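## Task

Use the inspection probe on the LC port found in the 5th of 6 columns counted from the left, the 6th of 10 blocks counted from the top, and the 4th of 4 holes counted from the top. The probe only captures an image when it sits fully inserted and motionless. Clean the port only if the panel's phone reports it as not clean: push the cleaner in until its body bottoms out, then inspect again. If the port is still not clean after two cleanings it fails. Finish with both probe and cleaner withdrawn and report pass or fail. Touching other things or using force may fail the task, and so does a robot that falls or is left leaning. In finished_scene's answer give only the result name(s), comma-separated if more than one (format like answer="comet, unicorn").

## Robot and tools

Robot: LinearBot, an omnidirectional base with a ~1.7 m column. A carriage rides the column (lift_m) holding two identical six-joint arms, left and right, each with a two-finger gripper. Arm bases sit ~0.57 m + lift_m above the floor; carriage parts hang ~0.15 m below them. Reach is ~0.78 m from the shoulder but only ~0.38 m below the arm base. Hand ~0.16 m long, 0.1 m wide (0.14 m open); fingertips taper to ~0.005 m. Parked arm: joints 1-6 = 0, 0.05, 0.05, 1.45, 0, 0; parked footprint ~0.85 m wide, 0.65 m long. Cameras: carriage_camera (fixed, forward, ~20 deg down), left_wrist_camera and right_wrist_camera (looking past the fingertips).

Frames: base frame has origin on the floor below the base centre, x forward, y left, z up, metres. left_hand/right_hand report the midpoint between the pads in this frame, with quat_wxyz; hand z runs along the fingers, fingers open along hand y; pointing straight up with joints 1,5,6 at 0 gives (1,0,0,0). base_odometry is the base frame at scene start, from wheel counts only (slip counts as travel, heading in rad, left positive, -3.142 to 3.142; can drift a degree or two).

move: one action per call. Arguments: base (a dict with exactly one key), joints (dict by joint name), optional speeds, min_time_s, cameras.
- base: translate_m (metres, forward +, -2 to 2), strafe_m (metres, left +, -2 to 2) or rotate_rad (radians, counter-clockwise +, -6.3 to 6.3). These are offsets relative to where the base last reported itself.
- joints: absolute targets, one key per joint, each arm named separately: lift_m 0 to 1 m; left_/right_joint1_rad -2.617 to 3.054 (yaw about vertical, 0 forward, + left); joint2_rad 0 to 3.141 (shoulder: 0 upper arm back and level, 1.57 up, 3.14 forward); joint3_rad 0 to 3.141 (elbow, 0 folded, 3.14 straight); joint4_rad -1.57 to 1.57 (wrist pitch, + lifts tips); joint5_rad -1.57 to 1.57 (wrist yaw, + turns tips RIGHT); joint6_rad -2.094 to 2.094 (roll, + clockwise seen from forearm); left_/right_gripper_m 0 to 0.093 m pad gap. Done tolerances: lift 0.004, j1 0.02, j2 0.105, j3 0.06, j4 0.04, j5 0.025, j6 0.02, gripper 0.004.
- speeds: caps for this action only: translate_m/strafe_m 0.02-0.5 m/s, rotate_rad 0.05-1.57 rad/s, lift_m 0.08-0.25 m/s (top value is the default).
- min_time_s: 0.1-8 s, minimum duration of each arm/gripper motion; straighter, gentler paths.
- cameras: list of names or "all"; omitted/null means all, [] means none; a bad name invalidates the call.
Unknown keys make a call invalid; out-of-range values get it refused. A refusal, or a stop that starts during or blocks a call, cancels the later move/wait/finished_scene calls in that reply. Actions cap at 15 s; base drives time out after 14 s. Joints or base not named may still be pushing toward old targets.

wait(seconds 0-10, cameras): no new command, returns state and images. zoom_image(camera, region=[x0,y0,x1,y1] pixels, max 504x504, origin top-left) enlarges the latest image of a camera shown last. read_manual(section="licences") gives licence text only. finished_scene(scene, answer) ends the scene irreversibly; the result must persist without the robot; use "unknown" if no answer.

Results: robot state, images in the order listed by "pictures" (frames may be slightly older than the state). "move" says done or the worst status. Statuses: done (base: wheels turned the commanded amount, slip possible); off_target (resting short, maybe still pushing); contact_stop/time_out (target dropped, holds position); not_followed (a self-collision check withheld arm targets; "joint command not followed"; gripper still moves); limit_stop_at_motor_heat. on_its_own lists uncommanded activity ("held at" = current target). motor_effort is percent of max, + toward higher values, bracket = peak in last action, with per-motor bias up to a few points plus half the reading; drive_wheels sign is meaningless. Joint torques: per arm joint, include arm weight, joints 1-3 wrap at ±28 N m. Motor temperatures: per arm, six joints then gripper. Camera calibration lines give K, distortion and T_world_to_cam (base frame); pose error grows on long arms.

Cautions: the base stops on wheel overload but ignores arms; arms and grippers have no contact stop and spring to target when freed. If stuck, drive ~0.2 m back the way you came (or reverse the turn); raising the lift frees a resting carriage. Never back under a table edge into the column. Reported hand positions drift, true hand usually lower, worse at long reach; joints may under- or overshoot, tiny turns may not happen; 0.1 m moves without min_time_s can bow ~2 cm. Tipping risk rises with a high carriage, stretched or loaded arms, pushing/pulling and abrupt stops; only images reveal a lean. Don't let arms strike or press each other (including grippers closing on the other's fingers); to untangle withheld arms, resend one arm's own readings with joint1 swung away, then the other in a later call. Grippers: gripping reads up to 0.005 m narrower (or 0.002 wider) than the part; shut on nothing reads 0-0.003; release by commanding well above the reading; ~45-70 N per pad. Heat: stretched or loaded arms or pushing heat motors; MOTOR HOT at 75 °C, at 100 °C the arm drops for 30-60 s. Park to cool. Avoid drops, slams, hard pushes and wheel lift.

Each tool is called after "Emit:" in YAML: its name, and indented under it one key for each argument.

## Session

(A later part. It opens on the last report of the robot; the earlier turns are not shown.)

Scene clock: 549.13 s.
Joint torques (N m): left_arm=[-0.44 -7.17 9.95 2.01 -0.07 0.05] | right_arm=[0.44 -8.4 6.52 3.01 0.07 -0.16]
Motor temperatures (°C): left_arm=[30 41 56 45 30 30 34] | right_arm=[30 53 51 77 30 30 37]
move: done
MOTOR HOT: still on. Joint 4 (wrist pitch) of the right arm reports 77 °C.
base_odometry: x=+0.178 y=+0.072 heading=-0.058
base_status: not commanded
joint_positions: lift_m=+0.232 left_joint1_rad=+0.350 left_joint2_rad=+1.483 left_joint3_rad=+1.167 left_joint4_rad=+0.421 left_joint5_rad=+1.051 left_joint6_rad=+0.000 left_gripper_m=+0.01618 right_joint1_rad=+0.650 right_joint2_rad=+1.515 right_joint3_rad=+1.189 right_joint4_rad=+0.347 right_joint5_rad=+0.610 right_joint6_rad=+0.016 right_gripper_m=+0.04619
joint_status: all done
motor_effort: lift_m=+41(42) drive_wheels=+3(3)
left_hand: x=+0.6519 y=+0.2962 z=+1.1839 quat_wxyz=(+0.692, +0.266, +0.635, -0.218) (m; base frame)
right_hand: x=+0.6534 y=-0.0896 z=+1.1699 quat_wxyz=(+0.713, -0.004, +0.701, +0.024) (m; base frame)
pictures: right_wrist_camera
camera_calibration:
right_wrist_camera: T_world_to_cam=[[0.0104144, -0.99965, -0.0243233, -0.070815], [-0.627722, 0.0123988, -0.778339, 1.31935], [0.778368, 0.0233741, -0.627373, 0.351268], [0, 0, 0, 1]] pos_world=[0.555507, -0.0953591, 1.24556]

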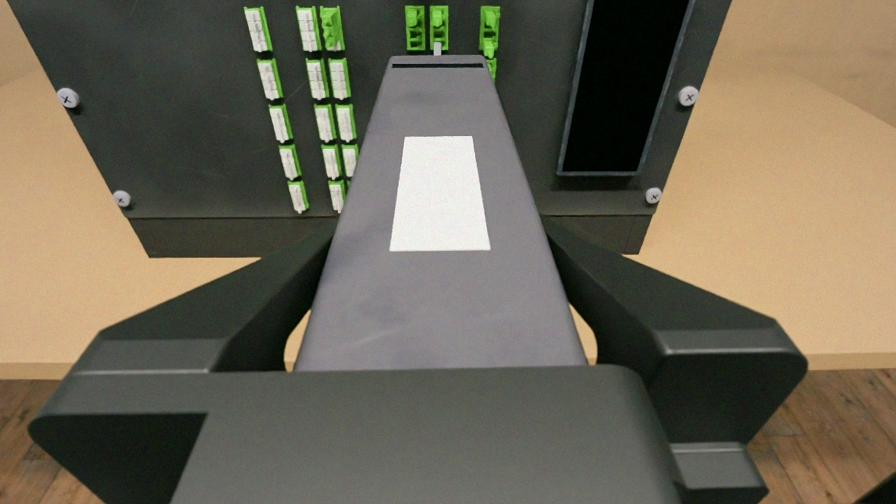

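Emit:
move:
  cameras: ["left_wrist_camera"]

Emit:
zoom_image:
  camera: "left_wrist_camera"
  region: [570, 45, 600, 75]

Scene clock: 552.10 s.
Joint torques (N m): left_arm=[-0.44 -7.19 9.94 2 -0.08 0.04] | right_arm=[0.5 -8.39 6.48 3.03 0.08 -0.17]
Motor temperatures (°C): left_arm=[30 41 56 45 30 30 34] | right_arm=[30 53 51 77 30 30 37]
MOTOR HOT: still on. Joint 4 (wrist pitch) of the right arm reports 77 °C.
base_odometry: x=+0.178 y=+0.072 heading=-0.058
base_status: not commanded
joint_positions: lift_m=+0.232 left_joint1_rad=+0.350 left_joint2_rad=+1.483 left_joint3_rad=+1.167 left_joint4_rad=+0.421 left_joint5_rad=+1.051 left_joint6_rad=+0.000 left_gripper_m=+0.01618 right_joint1_rad=+0.650 right_joint2_rad=+1.515 right_joint3_rad=+1.189 right_joint4_rad=+0.347 right_joint5_rad=+0.612 right_joint6_rad=+0.016 right_gripper_m=+0.04619
joint_status: all done
motor_effort: lift_m=+42(42) drive_wheels=+3(3)
left_hand: x=+0.6519 y=+0.2962 z=+1.1839 quat_wxyz=(+0.692, +0.266, +0.635, -0.218) (m; base frame)
right_hand: x=+0.6534 y=-0.0899 z=+1.1699 quat_wxyz=(+0.713, -0.003, +0.701, +0.024) (m; base frame)
pictures: left_wrist_camera
camera_calibration:
left_wrist_camera: T_world_to_cam=[[-0.640778, -0.764575, -0.0694864, 0.719411], [-0.367858, 0.385213, -0.84634, 1.13362], [0.673857, -0.516755, -0.528091, 0.465921], [0, 0, 0, 1]] pos_world=[0.564032, 0.354123, 1.25547]

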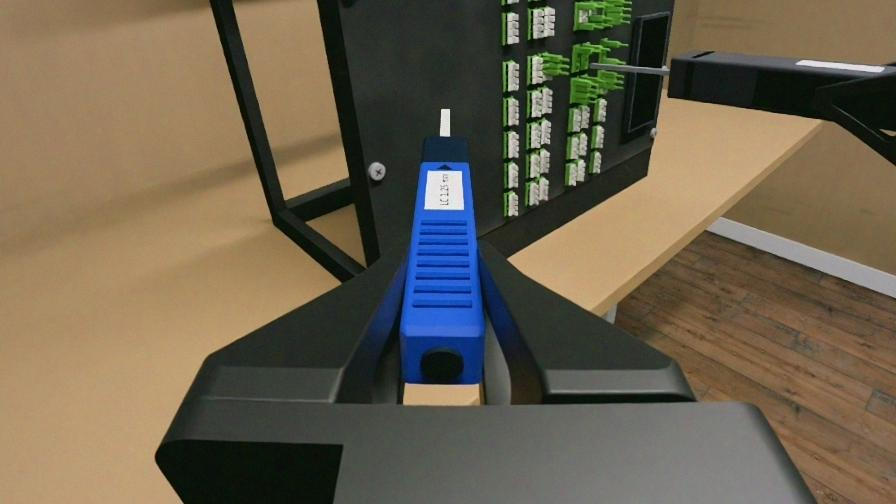

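Scaled by 16.800 from the camera's 896x504 image, which has a finer 1280x720 frame.

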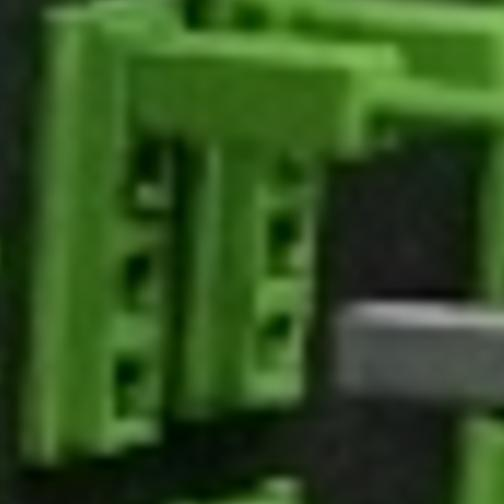

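Emit:
move:
  base: {"translate_m": 0.003}
  speeds: {"translate_m": 0.02}
  cameras: ["right_wrist_camera","left_wrist_camera"]

Emit:
zoom_image:
  camera: "right_wrist_camera"
  region: [425, 25, 450, 50]

Emit:
zoom_image:
  camera: "left_wrist_camera"
  region: [570, 45, 600, 75]

Scene clock: 571.17 s.
Joint torques (N m): left_arm=[-0.44 -7.19 9.89 2 -0.07 0.04] | right_arm=[0.5 -8.39 6.42 3.03 0.03 -0.14]
Motor temperatures (°C): left_arm=[30 41 57 45 30 30 34] | right_arm=[30 53 51 77 30 30 37]
move: done
MOTOR HOT: still on. Joint 4 (wrist pitch) of the right arm reports 77 °C.
base_odometry: x=+0.181 y=+0.072 heading=-0.058
base_status: done
joint_positions: lift_m=+0.232 left_joint1_rad=+0.350 left_joint2_rad=+1.483 left_joint3_rad=+1.167 left_joint4_rad=+0.421 left_joint5_rad=+1.051 left_joint6_rad=+0.000 left_gripper_m=+0.01618 right_joint1_rad=+0.650 right_joint2_rad=+1.515 right_joint3_rad=+1.189 right_joint4_rad=+0.348 right_joint5_rad=+0.614 right_joint6_rad=+0.016 right_gripper_m=+0.04619
joint_status: not commanded
motor_effort: lift_m=+41(42) drive_wheels=+3(9)
left_hand: x=+0.6519 y=+0.2962 z=+1.1839 quat_wxyz=(+0.692, +0.266, +0.635, -0.218) (m; base frame)
right_hand: x=+0.6534 y=-0.0903 z=+1.1701 quat_wxyz=(+0.713, -0.003, +0.701, +0.023) (m; base frame)
pictures: left_wrist_camera, right_wrist_camera
camera_calibration:
left_wrist_camera: T_world_to_cam=[[-0.640778, -0.764575, -0.0694864, 0.719411], [-0.367858, 0.385213, -0.84634, 1.13362], [0.673857, -0.516755, -0.528091, 0.465921], [0, 0, 0, 1]] pos_world=[0.564032, 0.354123, 1.25547]
right_wrist_camera: T_world_to_cam=[[0.00654248, -0.999664, -0.0250882, -0.06811], [-0.626974, 0.0154441, -0.778887, 1.32007], [0.779013, 0.0208255, -0.626662, 0.349915], [0, 0, 0, 1]] pos_world=[0.555508, -0.0957616, 1.24576]

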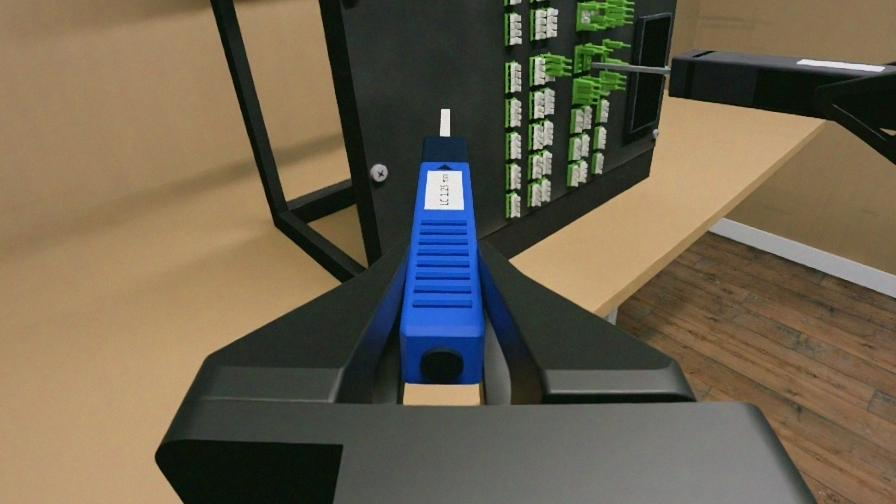

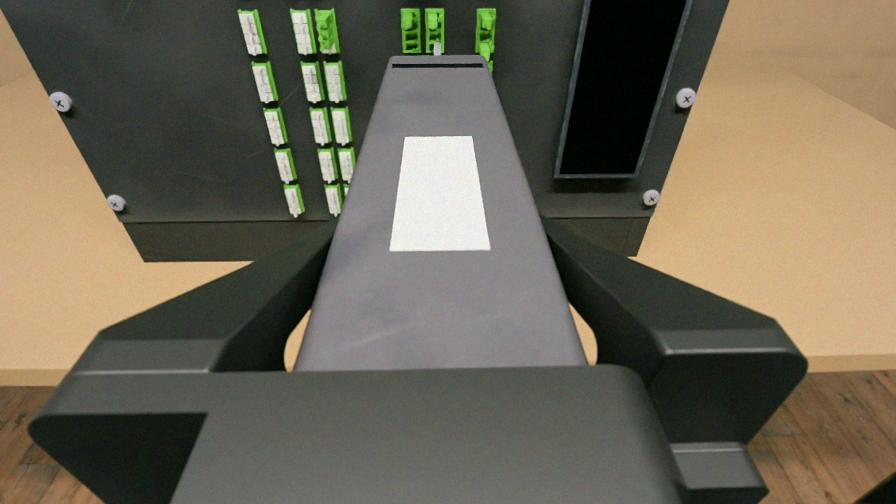

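Scaled by 20.160 from the camera's 896x504 image, which has a finer 1280x720 frame.

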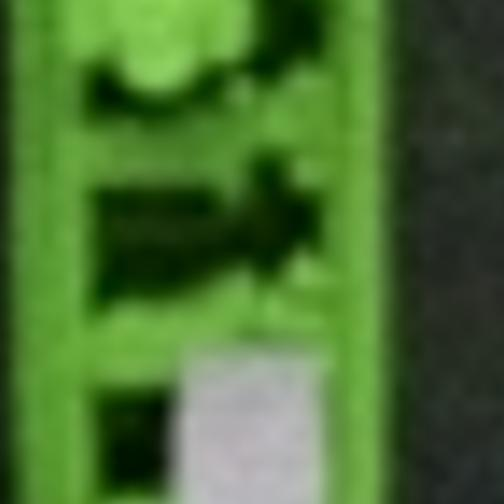

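Scaled by 16.800 from the camera's 896x504 image, which has a finer 1280x720 frame.

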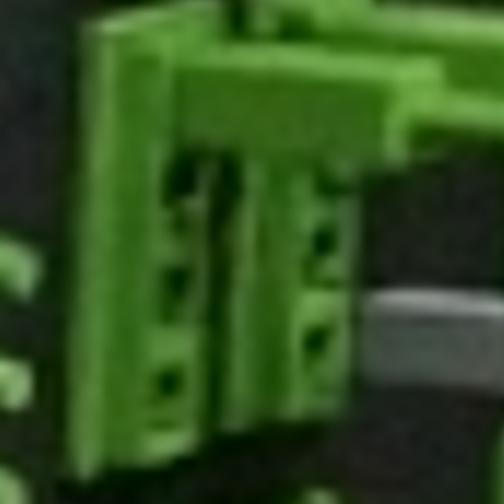

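Emit:
move:
  joints: {"right_joint5_rad": 0.601}
  cameras: ["right_wrist_camera"]

Emit:
zoom_image:
  camera: "right_wrist_camera"
  region: [425, 25, 450, 50]

Scene clock: 579.30 s.
Joint torques (N m): left_arm=[-0.46 -7.16 9.95 2 -0.07 0.05] | right_arm=[0.53 -8.35 6.5 2.99 -0.14 -0.19]
Motor temperatures (°C): left_arm=[30 41 57 45 30 30 34] | right_arm=[30 53 51 77 30 30 37]
move: done
MOTOR HOT: still on. Joint 4 (wrist pitch) of the right arm reports 77 °C.
base_odometry: x=+0.181 y=+0.072 heading=-0.058
base_status: not commanded
joint_positions: lift_m=+0.232 left_joint1_rad=+0.350 left_joint2_rad=+1.483 left_joint3_rad=+1.167 left_joint4_rad=+0.421 left_joint5_rad=+1.051 left_joint6_rad=+0.000 left_gripper_m=+0.01618 right_joint1_rad=+0.650 right_joint2_rad=+1.515 right_joint3_rad=+1.189 right_joint4_rad=+0.347 right_joint5_rad=+0.610 right_joint6_rad=+0.016 right_gripper_m=+0.04619
joint_status: all done
motor_effort: lift_m=+42(42) drive_wheels=+2(2)
left_hand: x=+0.6519 y=+0.2962 z=+1.1839 quat_wxyz=(+0.692, +0.266, +0.635, -0.218) (m; base frame)
right_hand: x=+0.6534 y=-0.0895 z=+1.1700 quat_wxyz=(+0.713, -0.004, +0.701, +0.025) (m; base frame)
pictures: right_wrist_camera
camera_calibration:
right_wrist_camera: T_world_to_cam=[[0.0107356, -0.999641, -0.0245653, -0.0706888], [-0.627507, 0.0123922, -0.778512, 1.31952], [0.778537, 0.0237726, -0.627149, 0.350996], [0, 0, 0, 1]] pos_world=[0.555507, -0.0953593, 1.24566]

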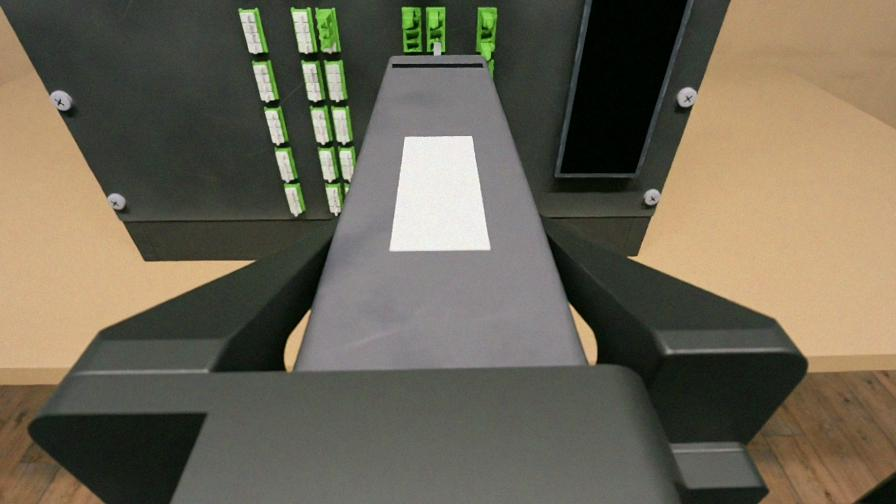

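Scaled by 20.160 from the camera's 896x504 image, which has a finer 1280x720 frame.

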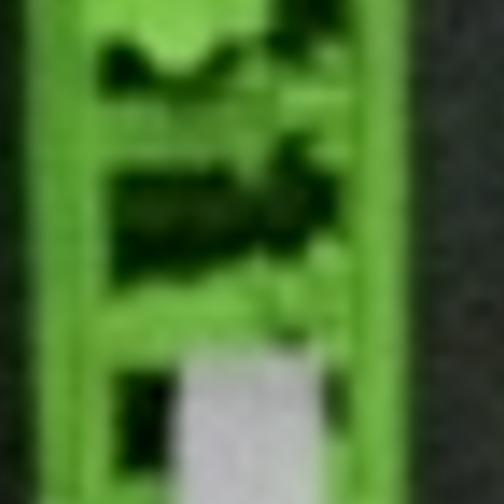

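Emit:
move:
  joints: {"right_joint5_rad": 0.594}
  cameras: ["right_wrist_camera"]

Emit:
zoom_image:
  camera: "right_wrist_camera"
  region: [425, 25, 450, 50]

Scene clock: 583.40 s.
Joint torques (N m): left_arm=[-0.44 -7.13 9.94 2 -0.08 0.05] | right_arm=[0.49 -8.5 6.37 3.01 -0.11 -0.15]
Motor temperatures (°C): left_arm=[30 41 57 46 30 30 34] | right_arm=[30 53 51 77 30 30 37]
move: done
MOTOR HOT: still on. Joint 4 (wrist pitch) of the right arm reports 77 °C.
base_odometry: x=+0.181 y=+0.072 heading=-0.058
base_status: not commanded
joint_positions: lift_m=+0.232 left_joint1_rad=+0.350 left_joint2_rad=+1.483 left_joint3_rad=+1.167 left_joint4_rad=+0.421 left_joint5_rad=+1.051 left_joint6_rad=+0.000 left_gripper_m=+0.01618 right_joint1_rad=+0.650 right_joint2_rad=+1.515 right_joint3_rad=+1.189 right_joint4_rad=+0.347 right_joint5_rad=+0.603 right_joint6_rad=+0.016 right_gripper_m=+0.04619
joint_status: all done
motor_effort: lift_m=+41(42) drive_wheels=+2(2)
left_hand: x=+0.6519 y=+0.2962 z=+1.1839 quat_wxyz=(+0.692, +0.266, +0.635, -0.218) (m; base frame)
right_hand: x=+0.6533 y=-0.0884 z=+1.1700 quat_wxyz=(+0.713, -0.006, +0.701, +0.027) (m; base frame)
pictures: right_wrist_camera
camera_calibration:
right_wrist_camera: T_world_to_cam=[[0.0172814, -0.999551, -0.0244584, -0.0739471], [-0.627498, 0.00820237, -0.778575, 1.31919], [0.778427, 0.0288025, -0.627074, 0.351432], [0, 0, 0, 1]] pos_world=[0.555505, -0.0948565, 1.24566]

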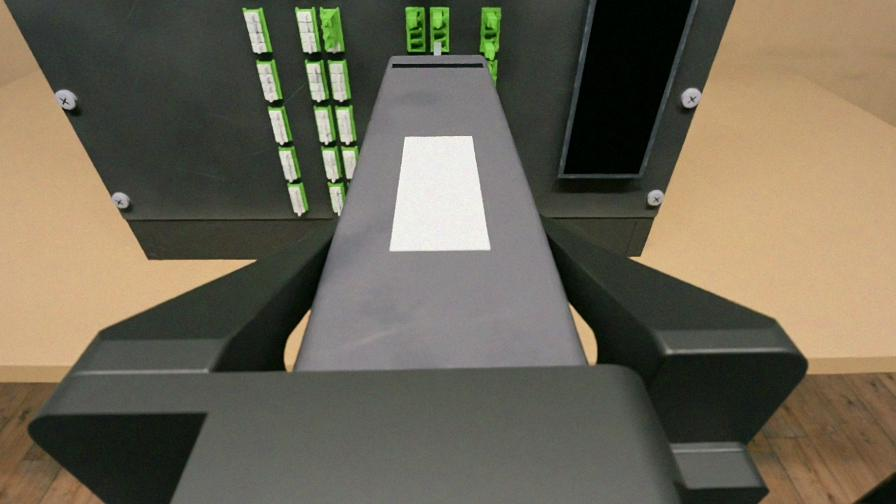

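Scaled by 20.160 from the camera's 896x504 image, which has a finer 1280x720 frame.

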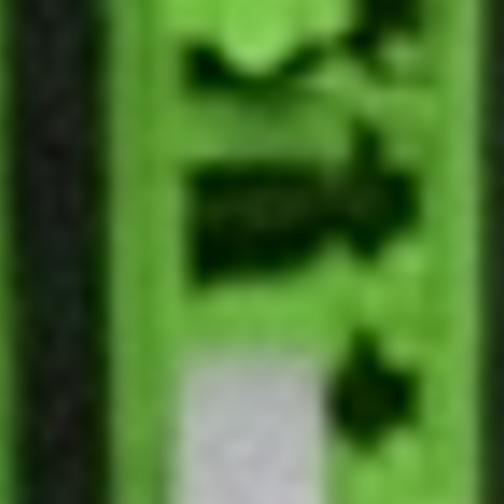

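Emit:
zoom_image:
  camera: "right_wrist_camera"
  region: [415, 4, 465, 60]

Emit:
move:
  cameras: ["left_wrist_camera"]

Emit:
zoom_image:
  camera: "left_wrist_camera"
  region: [570, 42, 605, 77]

Scaled by 9.000 from the camera's 896x504 image, which has a finer 1280x720 frame.

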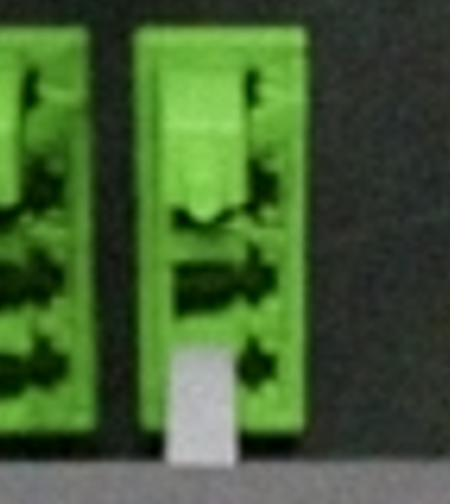

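Scene clock: 599.50 s.
Joint torques (N m): left_arm=[-0.44 -7.15 9.92 2 -0.07 0.06] | right_arm=[0.44 -8.32 6.58 3.01 -0.11 -0.16]
Motor temperatures (°C): left_arm=[30 41 57 46 30 30 34] | right_arm=[30 53 51 78 30 30 37]
MOTOR HOT: still on. Joint 4 (wrist pitch) of the right arm reports 78 °C.
base_odometry: x=+0.181 y=+0.072 heading=-0.058
base_status: not commanded
joint_positions: lift_m=+0.232 left_joint1_rad=+0.350 left_joint2_rad=+1.483 left_joint3_rad=+1.167 left_joint4_rad=+0.421 left_joint5_rad=+1.051 left_joint6_rad=+0.000 left_gripper_m=+0.01618 right_joint1_rad=+0.650 right_joint2_rad=+1.515 right_joint3_rad=+1.189 right_joint4_rad=+0.347 right_joint5_rad=+0.602 right_joint6_rad=+0.016 right_gripper_m=+0.04619
joint_status: all done
motor_effort: lift_m=+41(42) drive_wheels=+2(2)
left_hand: x=+0.6519 y=+0.2962 z=+1.1839 quat_wxyz=(+0.692, +0.266, +0.635, -0.218) (m; base frame)
right_hand: x=+0.6533 y=-0.0882 z=+1.1700 quat_wxyz=(+0.713, -0.007, +0.701, +0.027) (m; base frame)
pictures: left_wrist_camera
camera_calibration:
left_wrist_camera: T_world_to_cam=[[-0.640778, -0.764575, -0.0694864, 0.719411], [-0.367858, 0.385213, -0.84634, 1.13362], [0.673857, -0.516755, -0.528091, 0.465921], [0, 0, 0, 1]] pos_world=[0.564032, 0.354123, 1.25547]

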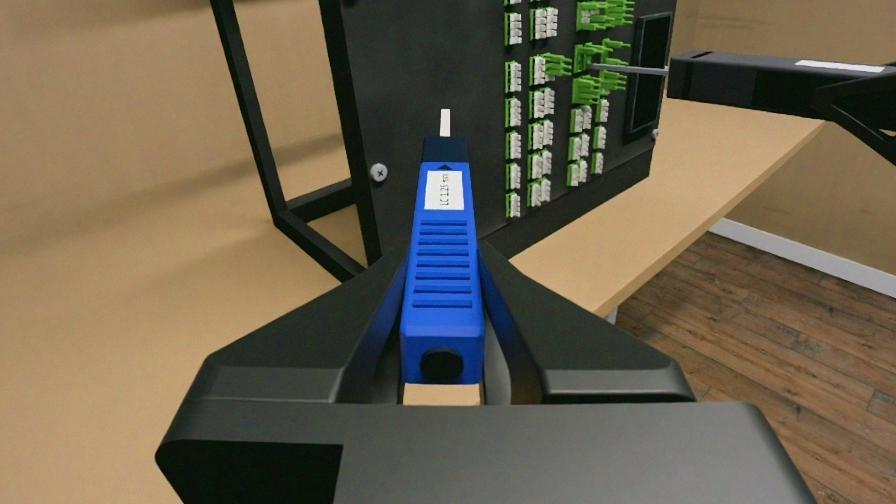

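Scaled by 14.400 from the camera's 896x504 image, which has a finer 1280x720 frame.

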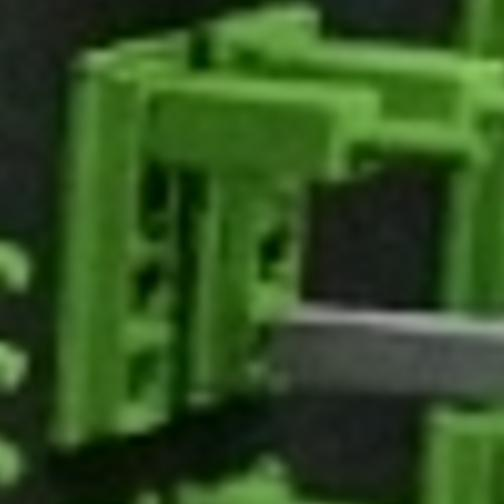

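Emit:
move:
  base: {"translate_m": 0.002}
  speeds: {"translate_m": 0.02}
  cameras: ["right_wrist_camera","left_wrist_camera"]

Emit:
zoom_image:
  camera: "right_wrist_camera"
  region: [425, 25, 450, 50]

Emit:
zoom_image:
  camera: "left_wrist_camera"
  region: [570, 42, 605, 77]

Scene clock: 610.73 s.
Joint torques (N m): left_arm=[-0.49 -7.15 9.94 2.02 -0.08 0.05] | right_arm=[0.27 -8.54 6.48 3 -0.1 -0.17]
Motor temperatures (°C): left_arm=[30 41 57 46 30 30 34] | right_arm=[30 52 51 78 30 30 37]
move: done
MOTOR HOT: still on. Joint 4 (wrist pitch) of the right arm reports 78 °C.
base_odometry: x=+0.183 y=+0.072 heading=-0.058
base_status: done
joint_positions: lift_m=+0.232 left_joint1_rad=+0.350 left_joint2_rad=+1.483 left_joint3_rad=+1.167 left_joint4_rad=+0.421 left_joint5_rad=+1.051 left_joint6_rad=+0.000 left_gripper_m=+0.01618 right_joint1_rad=+0.654 right_joint2_rad=+1.515 right_joint3_rad=+1.189 right_joint4_rad=+0.347 right_joint5_rad=+0.601 right_joint6_rad=+0.016 right_gripper_m=+0.04619
joint_status: not commanded
motor_effort: lift_m=+41(42) drive_wheels=-1(7)
left_hand: x=+0.6519 y=+0.2962 z=+1.1839 quat_wxyz=(+0.692, +0.266, +0.635, -0.218) (m; base frame)
right_hand: x=+0.6526 y=-0.0865 z=+1.1700 quat_wxyz=(+0.713, -0.009, +0.701, +0.029) (m; base frame)
pictures: left_wrist_camera, right_wrist_camera
camera_calibration:
left_wrist_camera: T_world_to_cam=[[-0.640778, -0.764575, -0.0694864, 0.719411], [-0.367858, 0.385213, -0.84634, 1.13362], [0.673857, -0.516755, -0.528091, 0.465921], [0, 0, 0, 1]] pos_world=[0.564032, 0.354123, 1.25547]
right_wrist_camera: T_world_to_cam=[[0.0229291, -0.999448, -0.0240372, -0.0762812], [-0.627512, 0.00432934, -0.778595, 1.31841], [0.778269, 0.0329361, -0.627066, 0.352405], [0, 0, 0, 1]] pos_world=[0.554803, -0.0935537, 1.24566]

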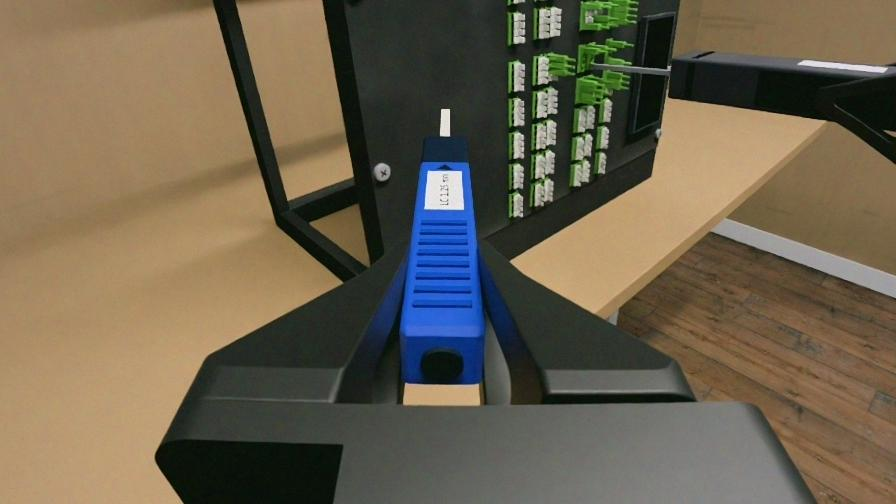

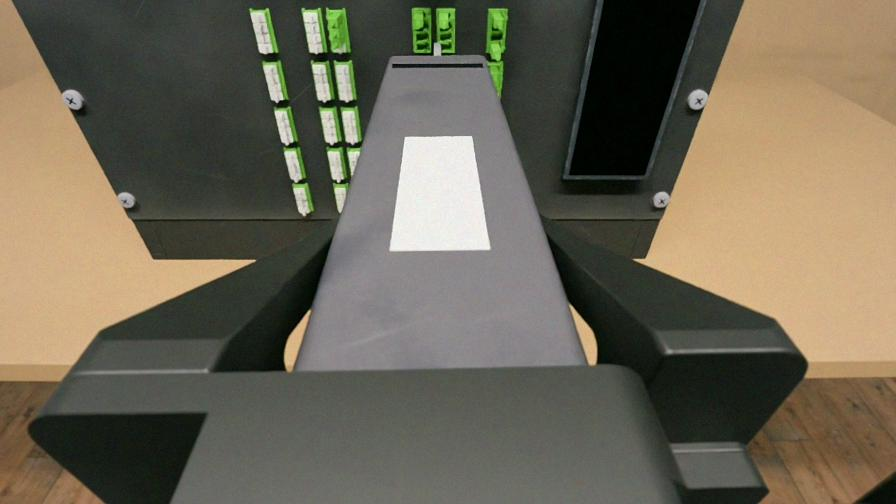

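Scaled by 20.160 from the camera's 896x504 image, which has a finer 1280x720 frame.

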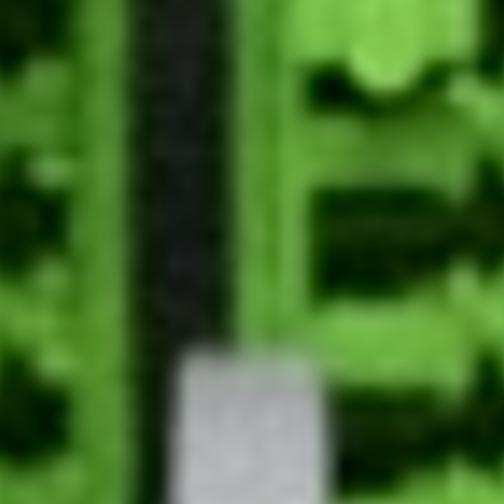

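Scaled by 14.400 from the camera's 896x504 image, which has a finer 1280x720 frame.

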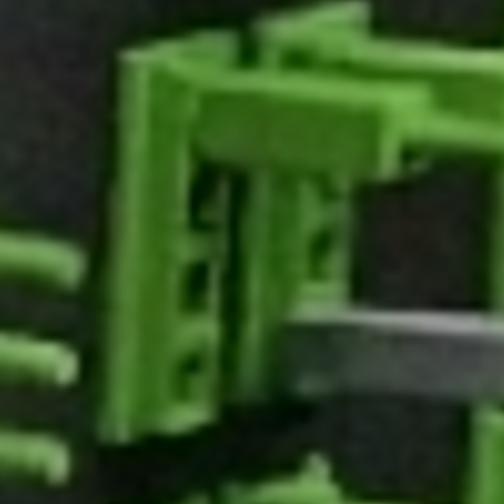

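Emit:
move:
  base: {"translate_m": -0.005}
  joints: {"right_joint1_rad": 0.648, "right_joint5_rad": 0.601}
  speeds: {"translate_m": 0.02}
  cameras: []

Emit:
move:
  base: {"translate_m": 0.003}
  speeds: {"translate_m": 0.02}
  cameras: ["right_wrist_camera"]

Emit:
zoom_image:
  camera: "right_wrist_camera"
  region: [425, 25, 450, 50]

Scene clock: 615.97 s.
Joint torques (N m): left_arm=[-0.46 -7.21 9.92 2 -0.07 0.04] | right_arm=[-0.58 -8.39 6.38 3.04 0 -0.18]
Motor temperatures (°C): left_arm=[30 41 57 46 30 30 34] | right_arm=[30 52 51 78 30 30 37]
move: done
MOTOR HOT: still on. Joint 4 (wrist pitch) of the right arm reports 78 °C.
base_odometry: x=+0.178 y=+0.072 heading=-0.058
base_status: done
joint_positions: lift_m=+0.232 left_joint1_rad=+0.350 left_joint2_rad=+1.483 left_joint3_rad=+1.167 left_joint4_rad=+0.422 left_joint5_rad=+1.051 left_joint6_rad=+0.000 left_gripper_m=+0.01618 right_joint1_rad=+0.654 right_joint2_rad=+1.515 right_joint3_rad=+1.189 right_joint4_rad=+0.347 right_joint5_rad=+0.600 right_joint6_rad=+0.016 right_gripper_m=+0.04619
joint_status: all done
motor_effort: lift_m=+41(42) drive_wheels=+2(11)
left_hand: x=+0.6519 y=+0.2962 z=+1.1841 quat_wxyz=(+0.692, +0.266, +0.635, -0.218) (m; base frame)
right_hand: x=+0.6526 y=-0.0864 z=+1.1699 quat_wxyz=(+0.713, -0.009, +0.701, +0.029) (m; base frame)
pictures: none
No camera images: "cameras" was empty.

Scene clock: 616.60 s.
Joint torques (N m): left_arm=[-0.44 -7.15 9.94 2 -0.07 0.05] | right_arm=[-0.34 -8.4 6.52 3.03 -0.04 -0.18]
Motor temperatures (°C): left_arm=[30 41 57 46 30 30 34] | right_arm=[30 52 51 78 30 30 37]
move: done
MOTOR HOT: still on. Joint 4 (wrist pitch) of the right arm reports 78 °C.
base_odometry: x=+0.181 y=+0.072 heading=-0.058
base_status: done
joint_positions: lift_m=+0.232 left_joint1_rad=+0.350 left_joint2_rad=+1.483 left_joint3_rad=+1.167 left_joint4_rad=+0.421 left_joint5_rad=+1.051 left_joint6_rad=+0.000 left_gripper_m=+0.01618 right_joint1_rad=+0.651 right_joint2_rad=+1.515 right_joint3_rad=+1.189 right_joint4_rad=+0.348 right_joint5_rad=+0.601 right_joint6_rad=+0.016 right_gripper_m=+0.04619
joint_status: not commanded
motor_effort: lift_m=+41(42) drive_wheels=+2(11)
left_hand: x=+0.6519 y=+0.2962 z=+1.1840 quat_wxyz=(+0.692, +0.266, +0.635, -0.218) (m; base frame)
right_hand: x=+0.6531 y=-0.0875 z=+1.1702 quat_wxyz=(+0.713, -0.008, +0.701, +0.028) (m; base frame)
pictures: right_wrist_camera
camera_calibration:
right_wrist_camera: T_world_to_cam=[[0.0210758, -0.999478, -0.02447, -0.0755235], [-0.627003, 0.00585043, -0.778995, 1.3191], [0.778731, 0.0317607, -0.626553, 0.351176], [0, 0, 0, 1]] pos_world=[0.555203, -0.094355, 1.24576]

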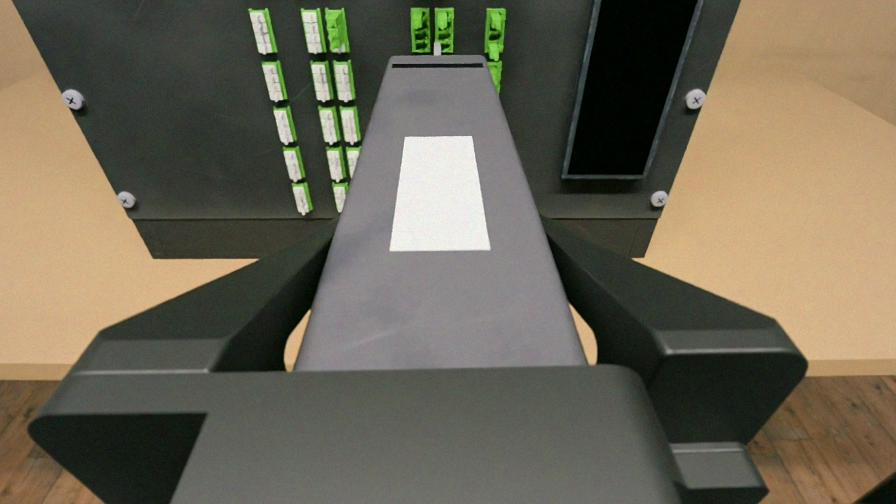

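Scaled by 20.160 from the camera's 896x504 image, which has a finer 1280x720 frame.

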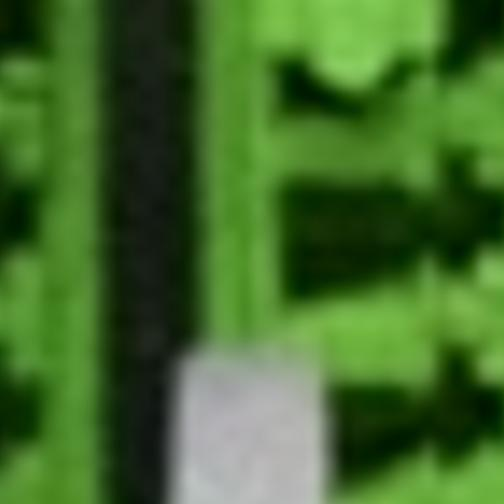

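Emit:
move:
  base: {"translate_m": -0.005}
  joints: {"right_joint1_rad": 0.646, "right_joint5_rad": 0.601}
  speeds: {"translate_m": 0.03}
  cameras: []

Emit:
move:
  base: {"translate_m": 0.005}
  speeds: {"translate_m": 0.03}
  cameras: ["right_wrist_camera","left_wrist_camera"]

Emit:
zoom_image:
  camera: "right_wrist_camera"
  region: [425, 25, 450, 50]

Emit:
zoom_image:
  camera: "left_wrist_camera"
  region: [570, 42, 605, 77]

Scene clock: 621.83 s.
Joint torques (N m): left_arm=[-0.47 -7.12 9.94 2 -0.07 0.06] | right_arm=[-0.35 -8.54 6.49 2.99 0 -0.15]
Motor temperatures (°C): left_arm=[30 41 57 46 30 30 34] | right_arm=[30 52 51 78 30 30 37]
move: done
MOTOR HOT: still on. Joint 4 (wrist pitch) of the right arm reports 78 °C.
base_odometry: x=+0.176 y=+0.072 heading=-0.058
base_status: done
joint_positions: lift_m=+0.232 left_joint1_rad=+0.350 left_joint2_rad=+1.483 left_joint3_rad=+1.167 left_joint4_rad=+0.421 left_joint5_rad=+1.051 left_joint6_rad=+0.000 left_gripper_m=+0.01618 right_joint1_rad=+0.650 right_joint2_rad=+1.515 right_joint3_rad=+1.189 right_joint4_rad=+0.346 right_joint5_rad=+0.599 right_joint6_rad=+0.016 right_gripper_m=+0.04619
joint_status: all done
motor_effort: lift_m=+41(42) drive_wheels=+0(12)
left_hand: x=+0.6519 y=+0.2962 z=+1.1840 quat_wxyz=(+0.692, +0.266, +0.635, -0.218) (m; base frame)
right_hand: x=+0.6534 y=-0.0878 z=+1.1698 quat_wxyz=(+0.712, -0.008, +0.701, +0.028) (m; base frame)
pictures: none
No camera images: "cameras" was empty.

Scene clock: 622.50 s.
Joint torques (N m): left_arm=[-0.47 -7.15 9.94 2.01 -0.07 0.05] | right_arm=[-0.18 -8.42 6.49 3.06 -0.03 -0.15]
Motor temperatures (°C): left_arm=[30 41 57 46 30 30 34] | right_arm=[30 52 51 78 30 30 37]
move: done
MOTOR HOT: still on. Joint 4 (wrist pitch) of the right arm reports 78 °C.
base_odometry: x=+0.181 y=+0.072 heading=-0.058
base_status: done
joint_positions: lift_m=+0.232 left_joint1_rad=+0.350 left_joint2_rad=+1.483 left_joint3_rad=+1.167 left_joint4_rad=+0.421 left_joint5_rad=+1.051 left_joint6_rad=+0.000 left_gripper_m=+0.01618 right_joint1_rad=+0.648 right_joint2_rad=+1.515 right_joint3_rad=+1.189 right_joint4_rad=+0.347 right_joint5_rad=+0.599 right_joint6_rad=+0.016 right_gripper_m=+0.04619
joint_status: not commanded
motor_effort: lift_m=+42(42) drive_wheels=+2(13)
left_hand: x=+0.6519 y=+0.2962 z=+1.1840 quat_wxyz=(+0.692, +0.266, +0.635, -0.218) (m; base frame)
right_hand: x=+0.6538 y=-0.0887 z=+1.1701 quat_wxyz=(+0.713, -0.007, +0.701, +0.027) (m; base frame)
pictures: left_wrist_camera, right_wrist_camera
camera_calibration:
left_wrist_camera: T_world_to_cam=[[-0.640751, -0.764562, -0.0698776, 0.719889], [-0.367512, 0.385357, -0.846425, 1.13357], [0.674072, -0.516666, -0.527904, 0.465584], [0, 0, 0, 1]] pos_world=[0.564031, 0.354123, 1.25557]
right_wrist_camera: T_world_to_cam=[[0.0191134, -0.999524, -0.0242234, -0.0757613], [-0.627193, 0.0068815, -0.778834, 1.31947], [0.77863, 0.0300789, -0.626763, 0.350756], [0, 0, 0, 1]] pos_world=[0.555904, -0.0953555, 1.24566]

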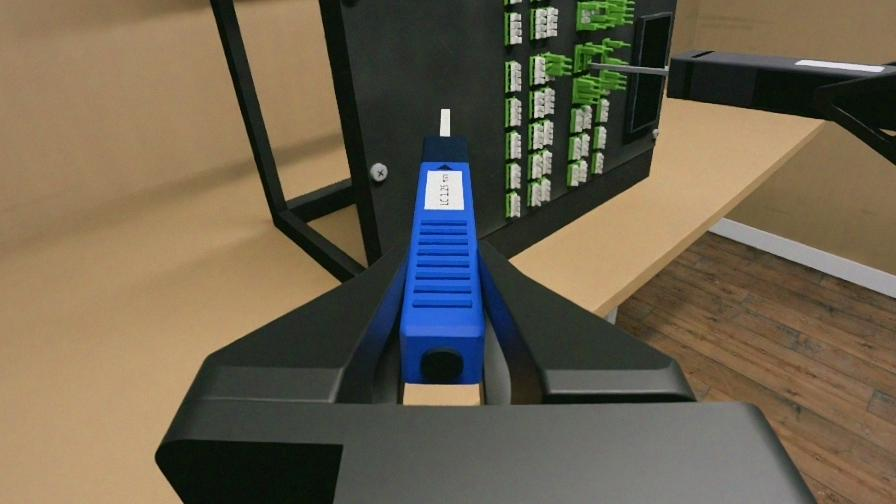

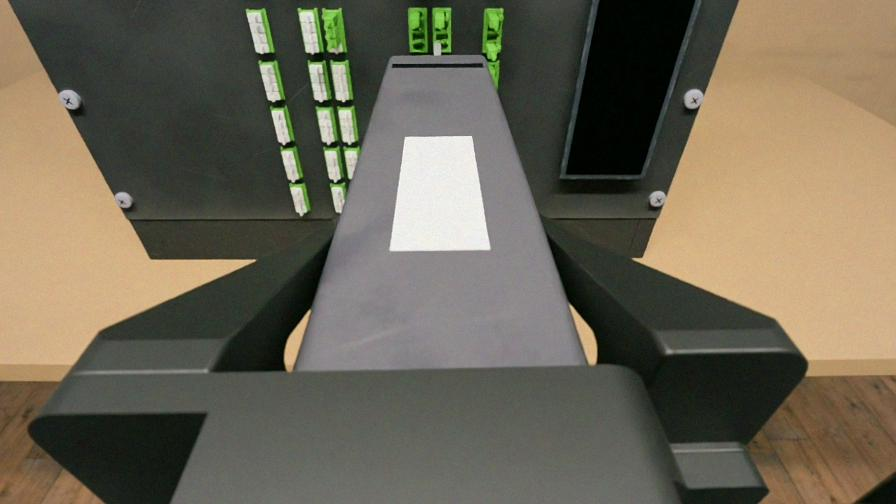

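Scaled by 20.160 from the camera's 896x504 image, which has a finer 1280x720 frame.

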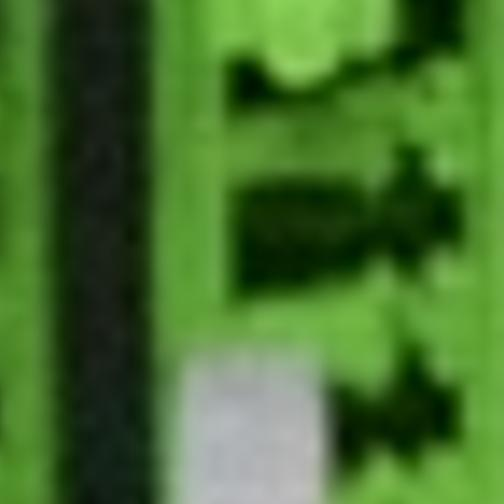

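Scaled by 14.400 from the camera's 896x504 image, which has a finer 1280x720 frame.

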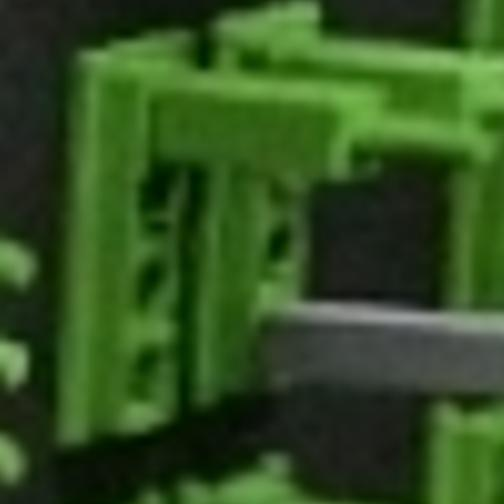

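Emit:
move:
  base: {"translate_m": -0.005}
  joints: {"right_joint1_rad": 0.644, "right_joint5_rad": 0.601}
  speeds: {"translate_m": 0.03}
  cameras: []

Emit:
move:
  base: {"translate_m": 0.005}
  speeds: {"translate_m": 0.03}
  cameras: ["right_wrist_camera","left_wrist_camera"]

Emit:
zoom_image:
  camera: "right_wrist_camera"
  region: [425, 25, 450, 50]

Emit:
zoom_image:
  camera: "left_wrist_camera"
  region: [580, 53, 600, 73]

Scene clock: 635.07 s.
Joint torques (N m): left_arm=[-0.43 -7.13 9.92 2 -0.09 0.05] | right_arm=[-0.28 -8.5 6.48 3.01 0.01 -0.17]
Motor temperatures (°C): left_arm=[30 41 57 46 30 30 34] | right_arm=[30 52 51 78 30 30 37]
move: done
MOTOR HOT: still on. Joint 4 (wrist pitch) of the right arm reports 78 °C.
base_odometry: x=+0.176 y=+0.072 heading=-0.058
base_status: done
joint_positions: lift_m=+0.232 left_joint1_rad=+0.350 left_joint2_rad=+1.483 left_joint3_rad=+1.167 left_joint4_rad=+0.421 left_joint5_rad=+1.051 left_joint6_rad=+0.000 left_gripper_m=+0.01618 right_joint1_rad=+0.647 right_joint2_rad=+1.515 right_joint3_rad=+1.189 right_joint4_rad=+0.346 right_joint5_rad=+0.598 right_joint6_rad=+0.016 right_gripper_m=+0.04619
joint_status: all done
motor_effort: lift_m=+41(42) drive_wheels=+0(14)
left_hand: x=+0.6519 y=+0.2962 z=+1.1840 quat_wxyz=(+0.692, +0.266, +0.635, -0.218) (m; base frame)
right_hand: x=+0.6539 y=-0.0888 z=+1.1698 quat_wxyz=(+0.712, -0.008, +0.701, +0.027) (m; base frame)
pictures: none
No camera images: "cameras" was empty.

Scene clock: 635.73 s.
Joint torques (N m): left_arm=[-0.43 -7.16 9.96 2 -0.07 0.05] | right_arm=[-0.25 -8.36 6.46 3.02 0.02 -0.16]
Motor temperatures (°C): left_arm=[30 41 57 46 30 30 34] | right_arm=[30 52 51 78 30 30 37]
move: done
MOTOR HOT: still on. Joint 4 (wrist pitch) of the right arm reports 78 °C.
base_odometry: x=+0.181 y=+0.072 heading=-0.058
base_status: done
joint_positions: lift_m=+0.232 left_joint1_rad=+0.350 left_joint2_rad=+1.483 left_joint3_rad=+1.167 left_joint4_rad=+0.421 left_joint5_rad=+1.051 left_joint6_rad=+0.000 left_gripper_m=+0.01618 right_joint1_rad=+0.647 right_joint2_rad=+1.515 right_joint3_rad=+1.189 right_joint4_rad=+0.347 right_joint5_rad=+0.597 right_joint6_rad=+0.016 right_gripper_m=+0.04619
joint_status: not commanded
motor_effort: lift_m=+41(42) drive_wheels=+1(11)
left_hand: x=+0.6519 y=+0.2962 z=+1.1840 quat_wxyz=(+0.692, +0.266, +0.635, -0.218) (m; base frame)
right_hand: x=+0.6539 y=-0.0886 z=+1.1700 quat_wxyz=(+0.713, -0.008, +0.701, +0.028) (m; base frame)
pictures: left_wrist_camera, right_wrist_camera
camera_calibration:
left_wrist_camera: T_world_to_cam=[[-0.640751, -0.764562, -0.0698776, 0.719889], [-0.367512, 0.385357, -0.846425, 1.13357], [0.674072, -0.516666, -0.527904, 0.465584], [0, 0, 0, 1]] pos_world=[0.564031, 0.354123, 1.25557]
right_wrist_camera: T_world_to_cam=[[0.0207116, -0.999498, -0.0239561, -0.0769834], [-0.627494, 0.00565868, -0.778601, 1.31936], [0.778346, 0.0311584, -0.627062, 0.351234], [0, 0, 0, 1]] pos_world=[0.556103, -0.0953545, 1.24566]

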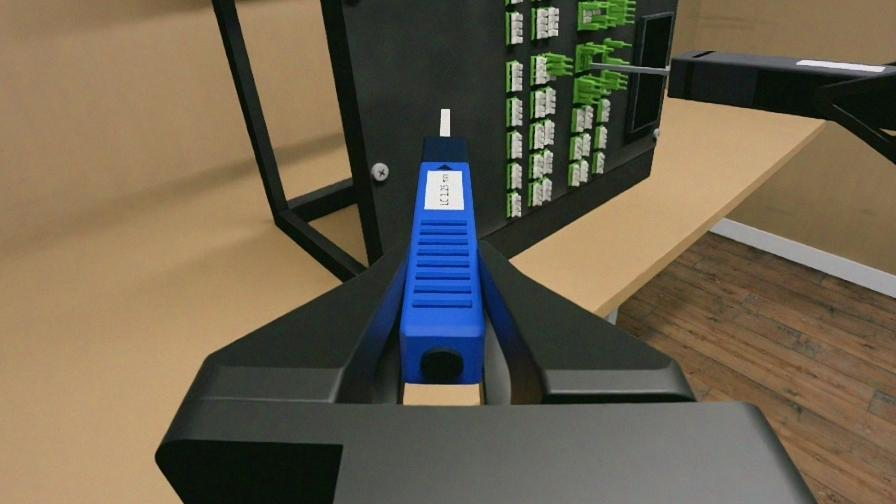

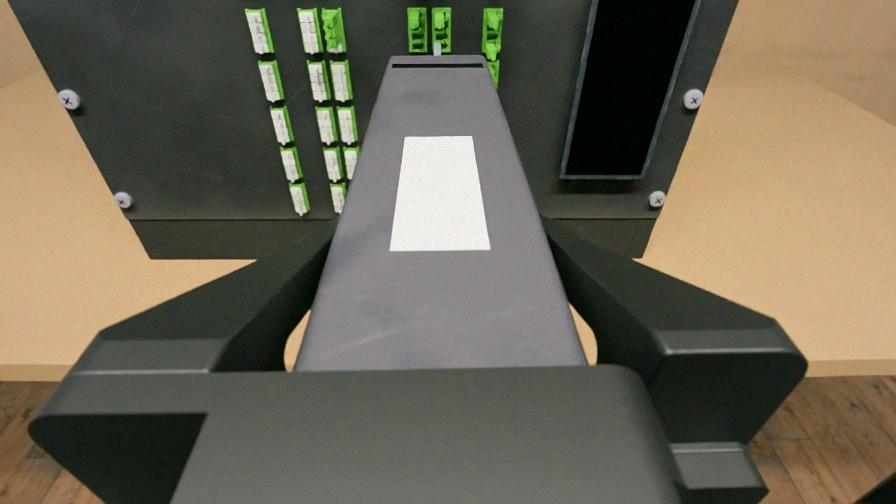

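Scaled by 20.160 from the camera's 896x504 image, which has a finer 1280x720 frame.

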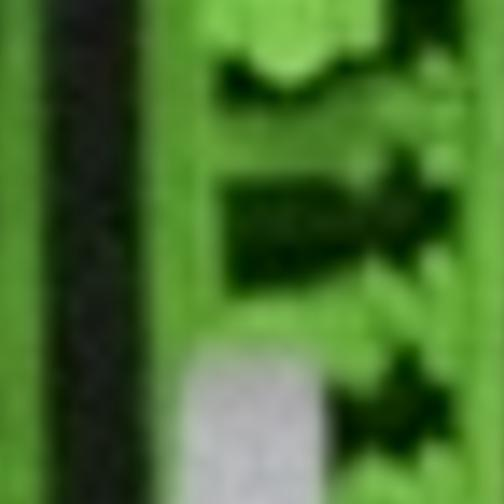

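Scaled by 25.200 from the camera's 896x504 image, which has a finer 1280x720 frame.

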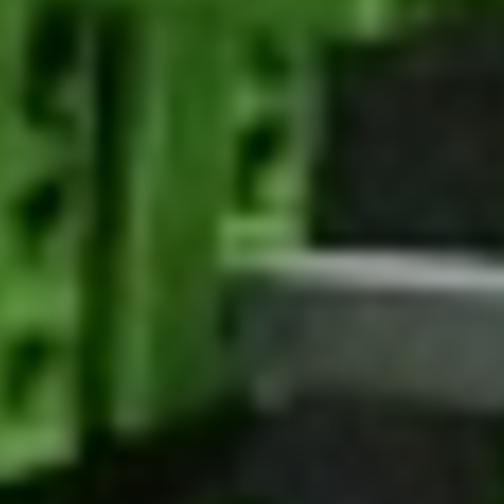

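Emit:
move:
  base: {"translate_m": -0.005}
  joints: {"right_joint1_rad": 0.644, "right_joint5_rad": 0.607}
  speeds: {"translate_m": 0.03}
  cameras: []

Emit:
move:
  base: {"translate_m": 0.005}
  speeds: {"translate_m": 0.03}
  cameras: ["right_wrist_camera"]

Emit:
zoom_image:
  camera: "right_wrist_camera"
  region: [425, 25, 450, 50]

Scene clock: 642.20 s.
Joint torques (N m): left_arm=[-0.43 -7.15 9.92 1.99 -0.08 0.06] | right_arm=[-0.25 -8.4 6.37 3.03 0.08 -0.17]
Motor temperatures (°C): left_arm=[30 41 57 46 30 30 34] | right_arm=[30 52 51 78 30 30 37]
move: done
MOTOR HOT: still on. Joint 4 (wrist pitch) of the right arm reports 78 °C.
base_odometry: x=+0.176 y=+0.072 heading=-0.058
base_status: done
joint_positions: lift_m=+0.232 left_joint1_rad=+0.350 left_joint2_rad=+1.483 left_joint3_rad=+1.167 left_joint4_rad=+0.421 left_joint5_rad=+1.051 left_joint6_rad=+0.000 left_gripper_m=+0.01618 right_joint1_rad=+0.647 right_joint2_rad=+1.515 right_joint3_rad=+1.189 right_joint4_rad=+0.346 right_joint5_rad=+0.600 right_joint6_rad=+0.016 right_gripper_m=+0.04619
joint_status: all done
motor_effort: lift_m=+42(42) drive_wheels=+0(11)
left_hand: x=+0.6519 y=+0.2962 z=+1.1840 quat_wxyz=(+0.692, +0.266, +0.635, -0.218) (m; base frame)
right_hand: x=+0.6540 y=-0.0893 z=+1.1697 quat_wxyz=(+0.712, -0.007, +0.701, +0.027) (m; base frame)
pictures: none
No camera images: "cameras" was empty.

Scene clock: 642.87 s.
Joint torques (N m): left_arm=[-0.42 -7.1 9.95 2 -0.08 0.05] | right_arm=[-0.17 -8.4 6.49 3.02 0.04 -0.15]
Motor temperatures (°C): left_arm=[30 41 57 46 30 30 34] | right_arm=[30 52 51 78 30 30 37]
move: done
MOTOR HOT: still on. Joint 4 (wrist pitch) of the right arm reports 78 °C.
base_odometry: x=+0.181 y=+0.072 heading=-0.058
base_status: done
joint_positions: lift_m=+0.232 left_joint1_rad=+0.350 left_joint2_rad=+1.483 left_joint3_rad=+1.167 left_joint4_rad=+0.421 left_joint5_rad=+1.051 left_joint6_rad=+0.000 left_gripper_m=+0.01618 right_joint1_rad=+0.646 right_joint2_rad=+1.515 right_joint3_rad=+1.189 right_joint4_rad=+0.347 right_joint5_rad=+0.601 right_joint6_rad=+0.016 right_gripper_m=+0.04619
joint_status: not commanded
motor_effort: lift_m=+41(42) drive_wheels=+1(12)
left_hand: x=+0.6519 y=+0.2962 z=+1.1840 quat_wxyz=(+0.692, +0.266, +0.635, -0.218) (m; base frame)
right_hand: x=+0.6542 y=-0.0899 z=+1.1701 quat_wxyz=(+0.713, -0.006, +0.701, +0.026) (m; base frame)
pictures: right_wrist_camera
camera_calibration:
right_wrist_camera: T_world_to_cam=[[0.0149906, -0.999592, -0.0243115, -0.0741736], [-0.627248, 0.00953398, -0.778762, 1.31993], [0.778676, 0.0269234, -0.626849, 0.350246], [0, 0, 0, 1]] pos_world=[0.556305, -0.0961573, 1.24566]

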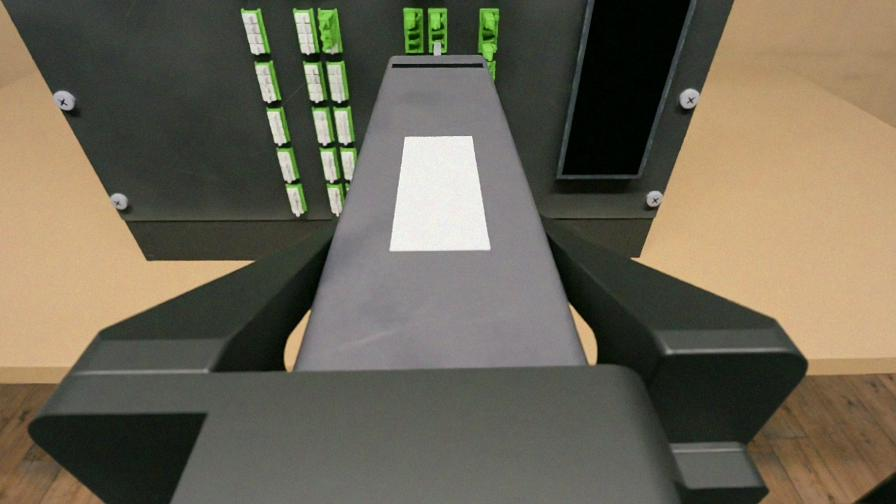

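Scaled by 20.160 from the camera's 896x504 image, which has a finer 1280x720 frame.

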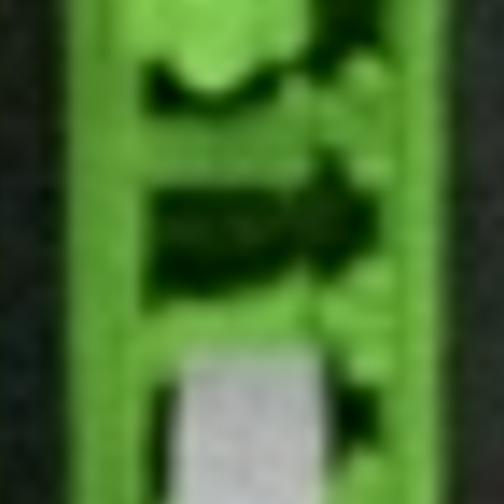

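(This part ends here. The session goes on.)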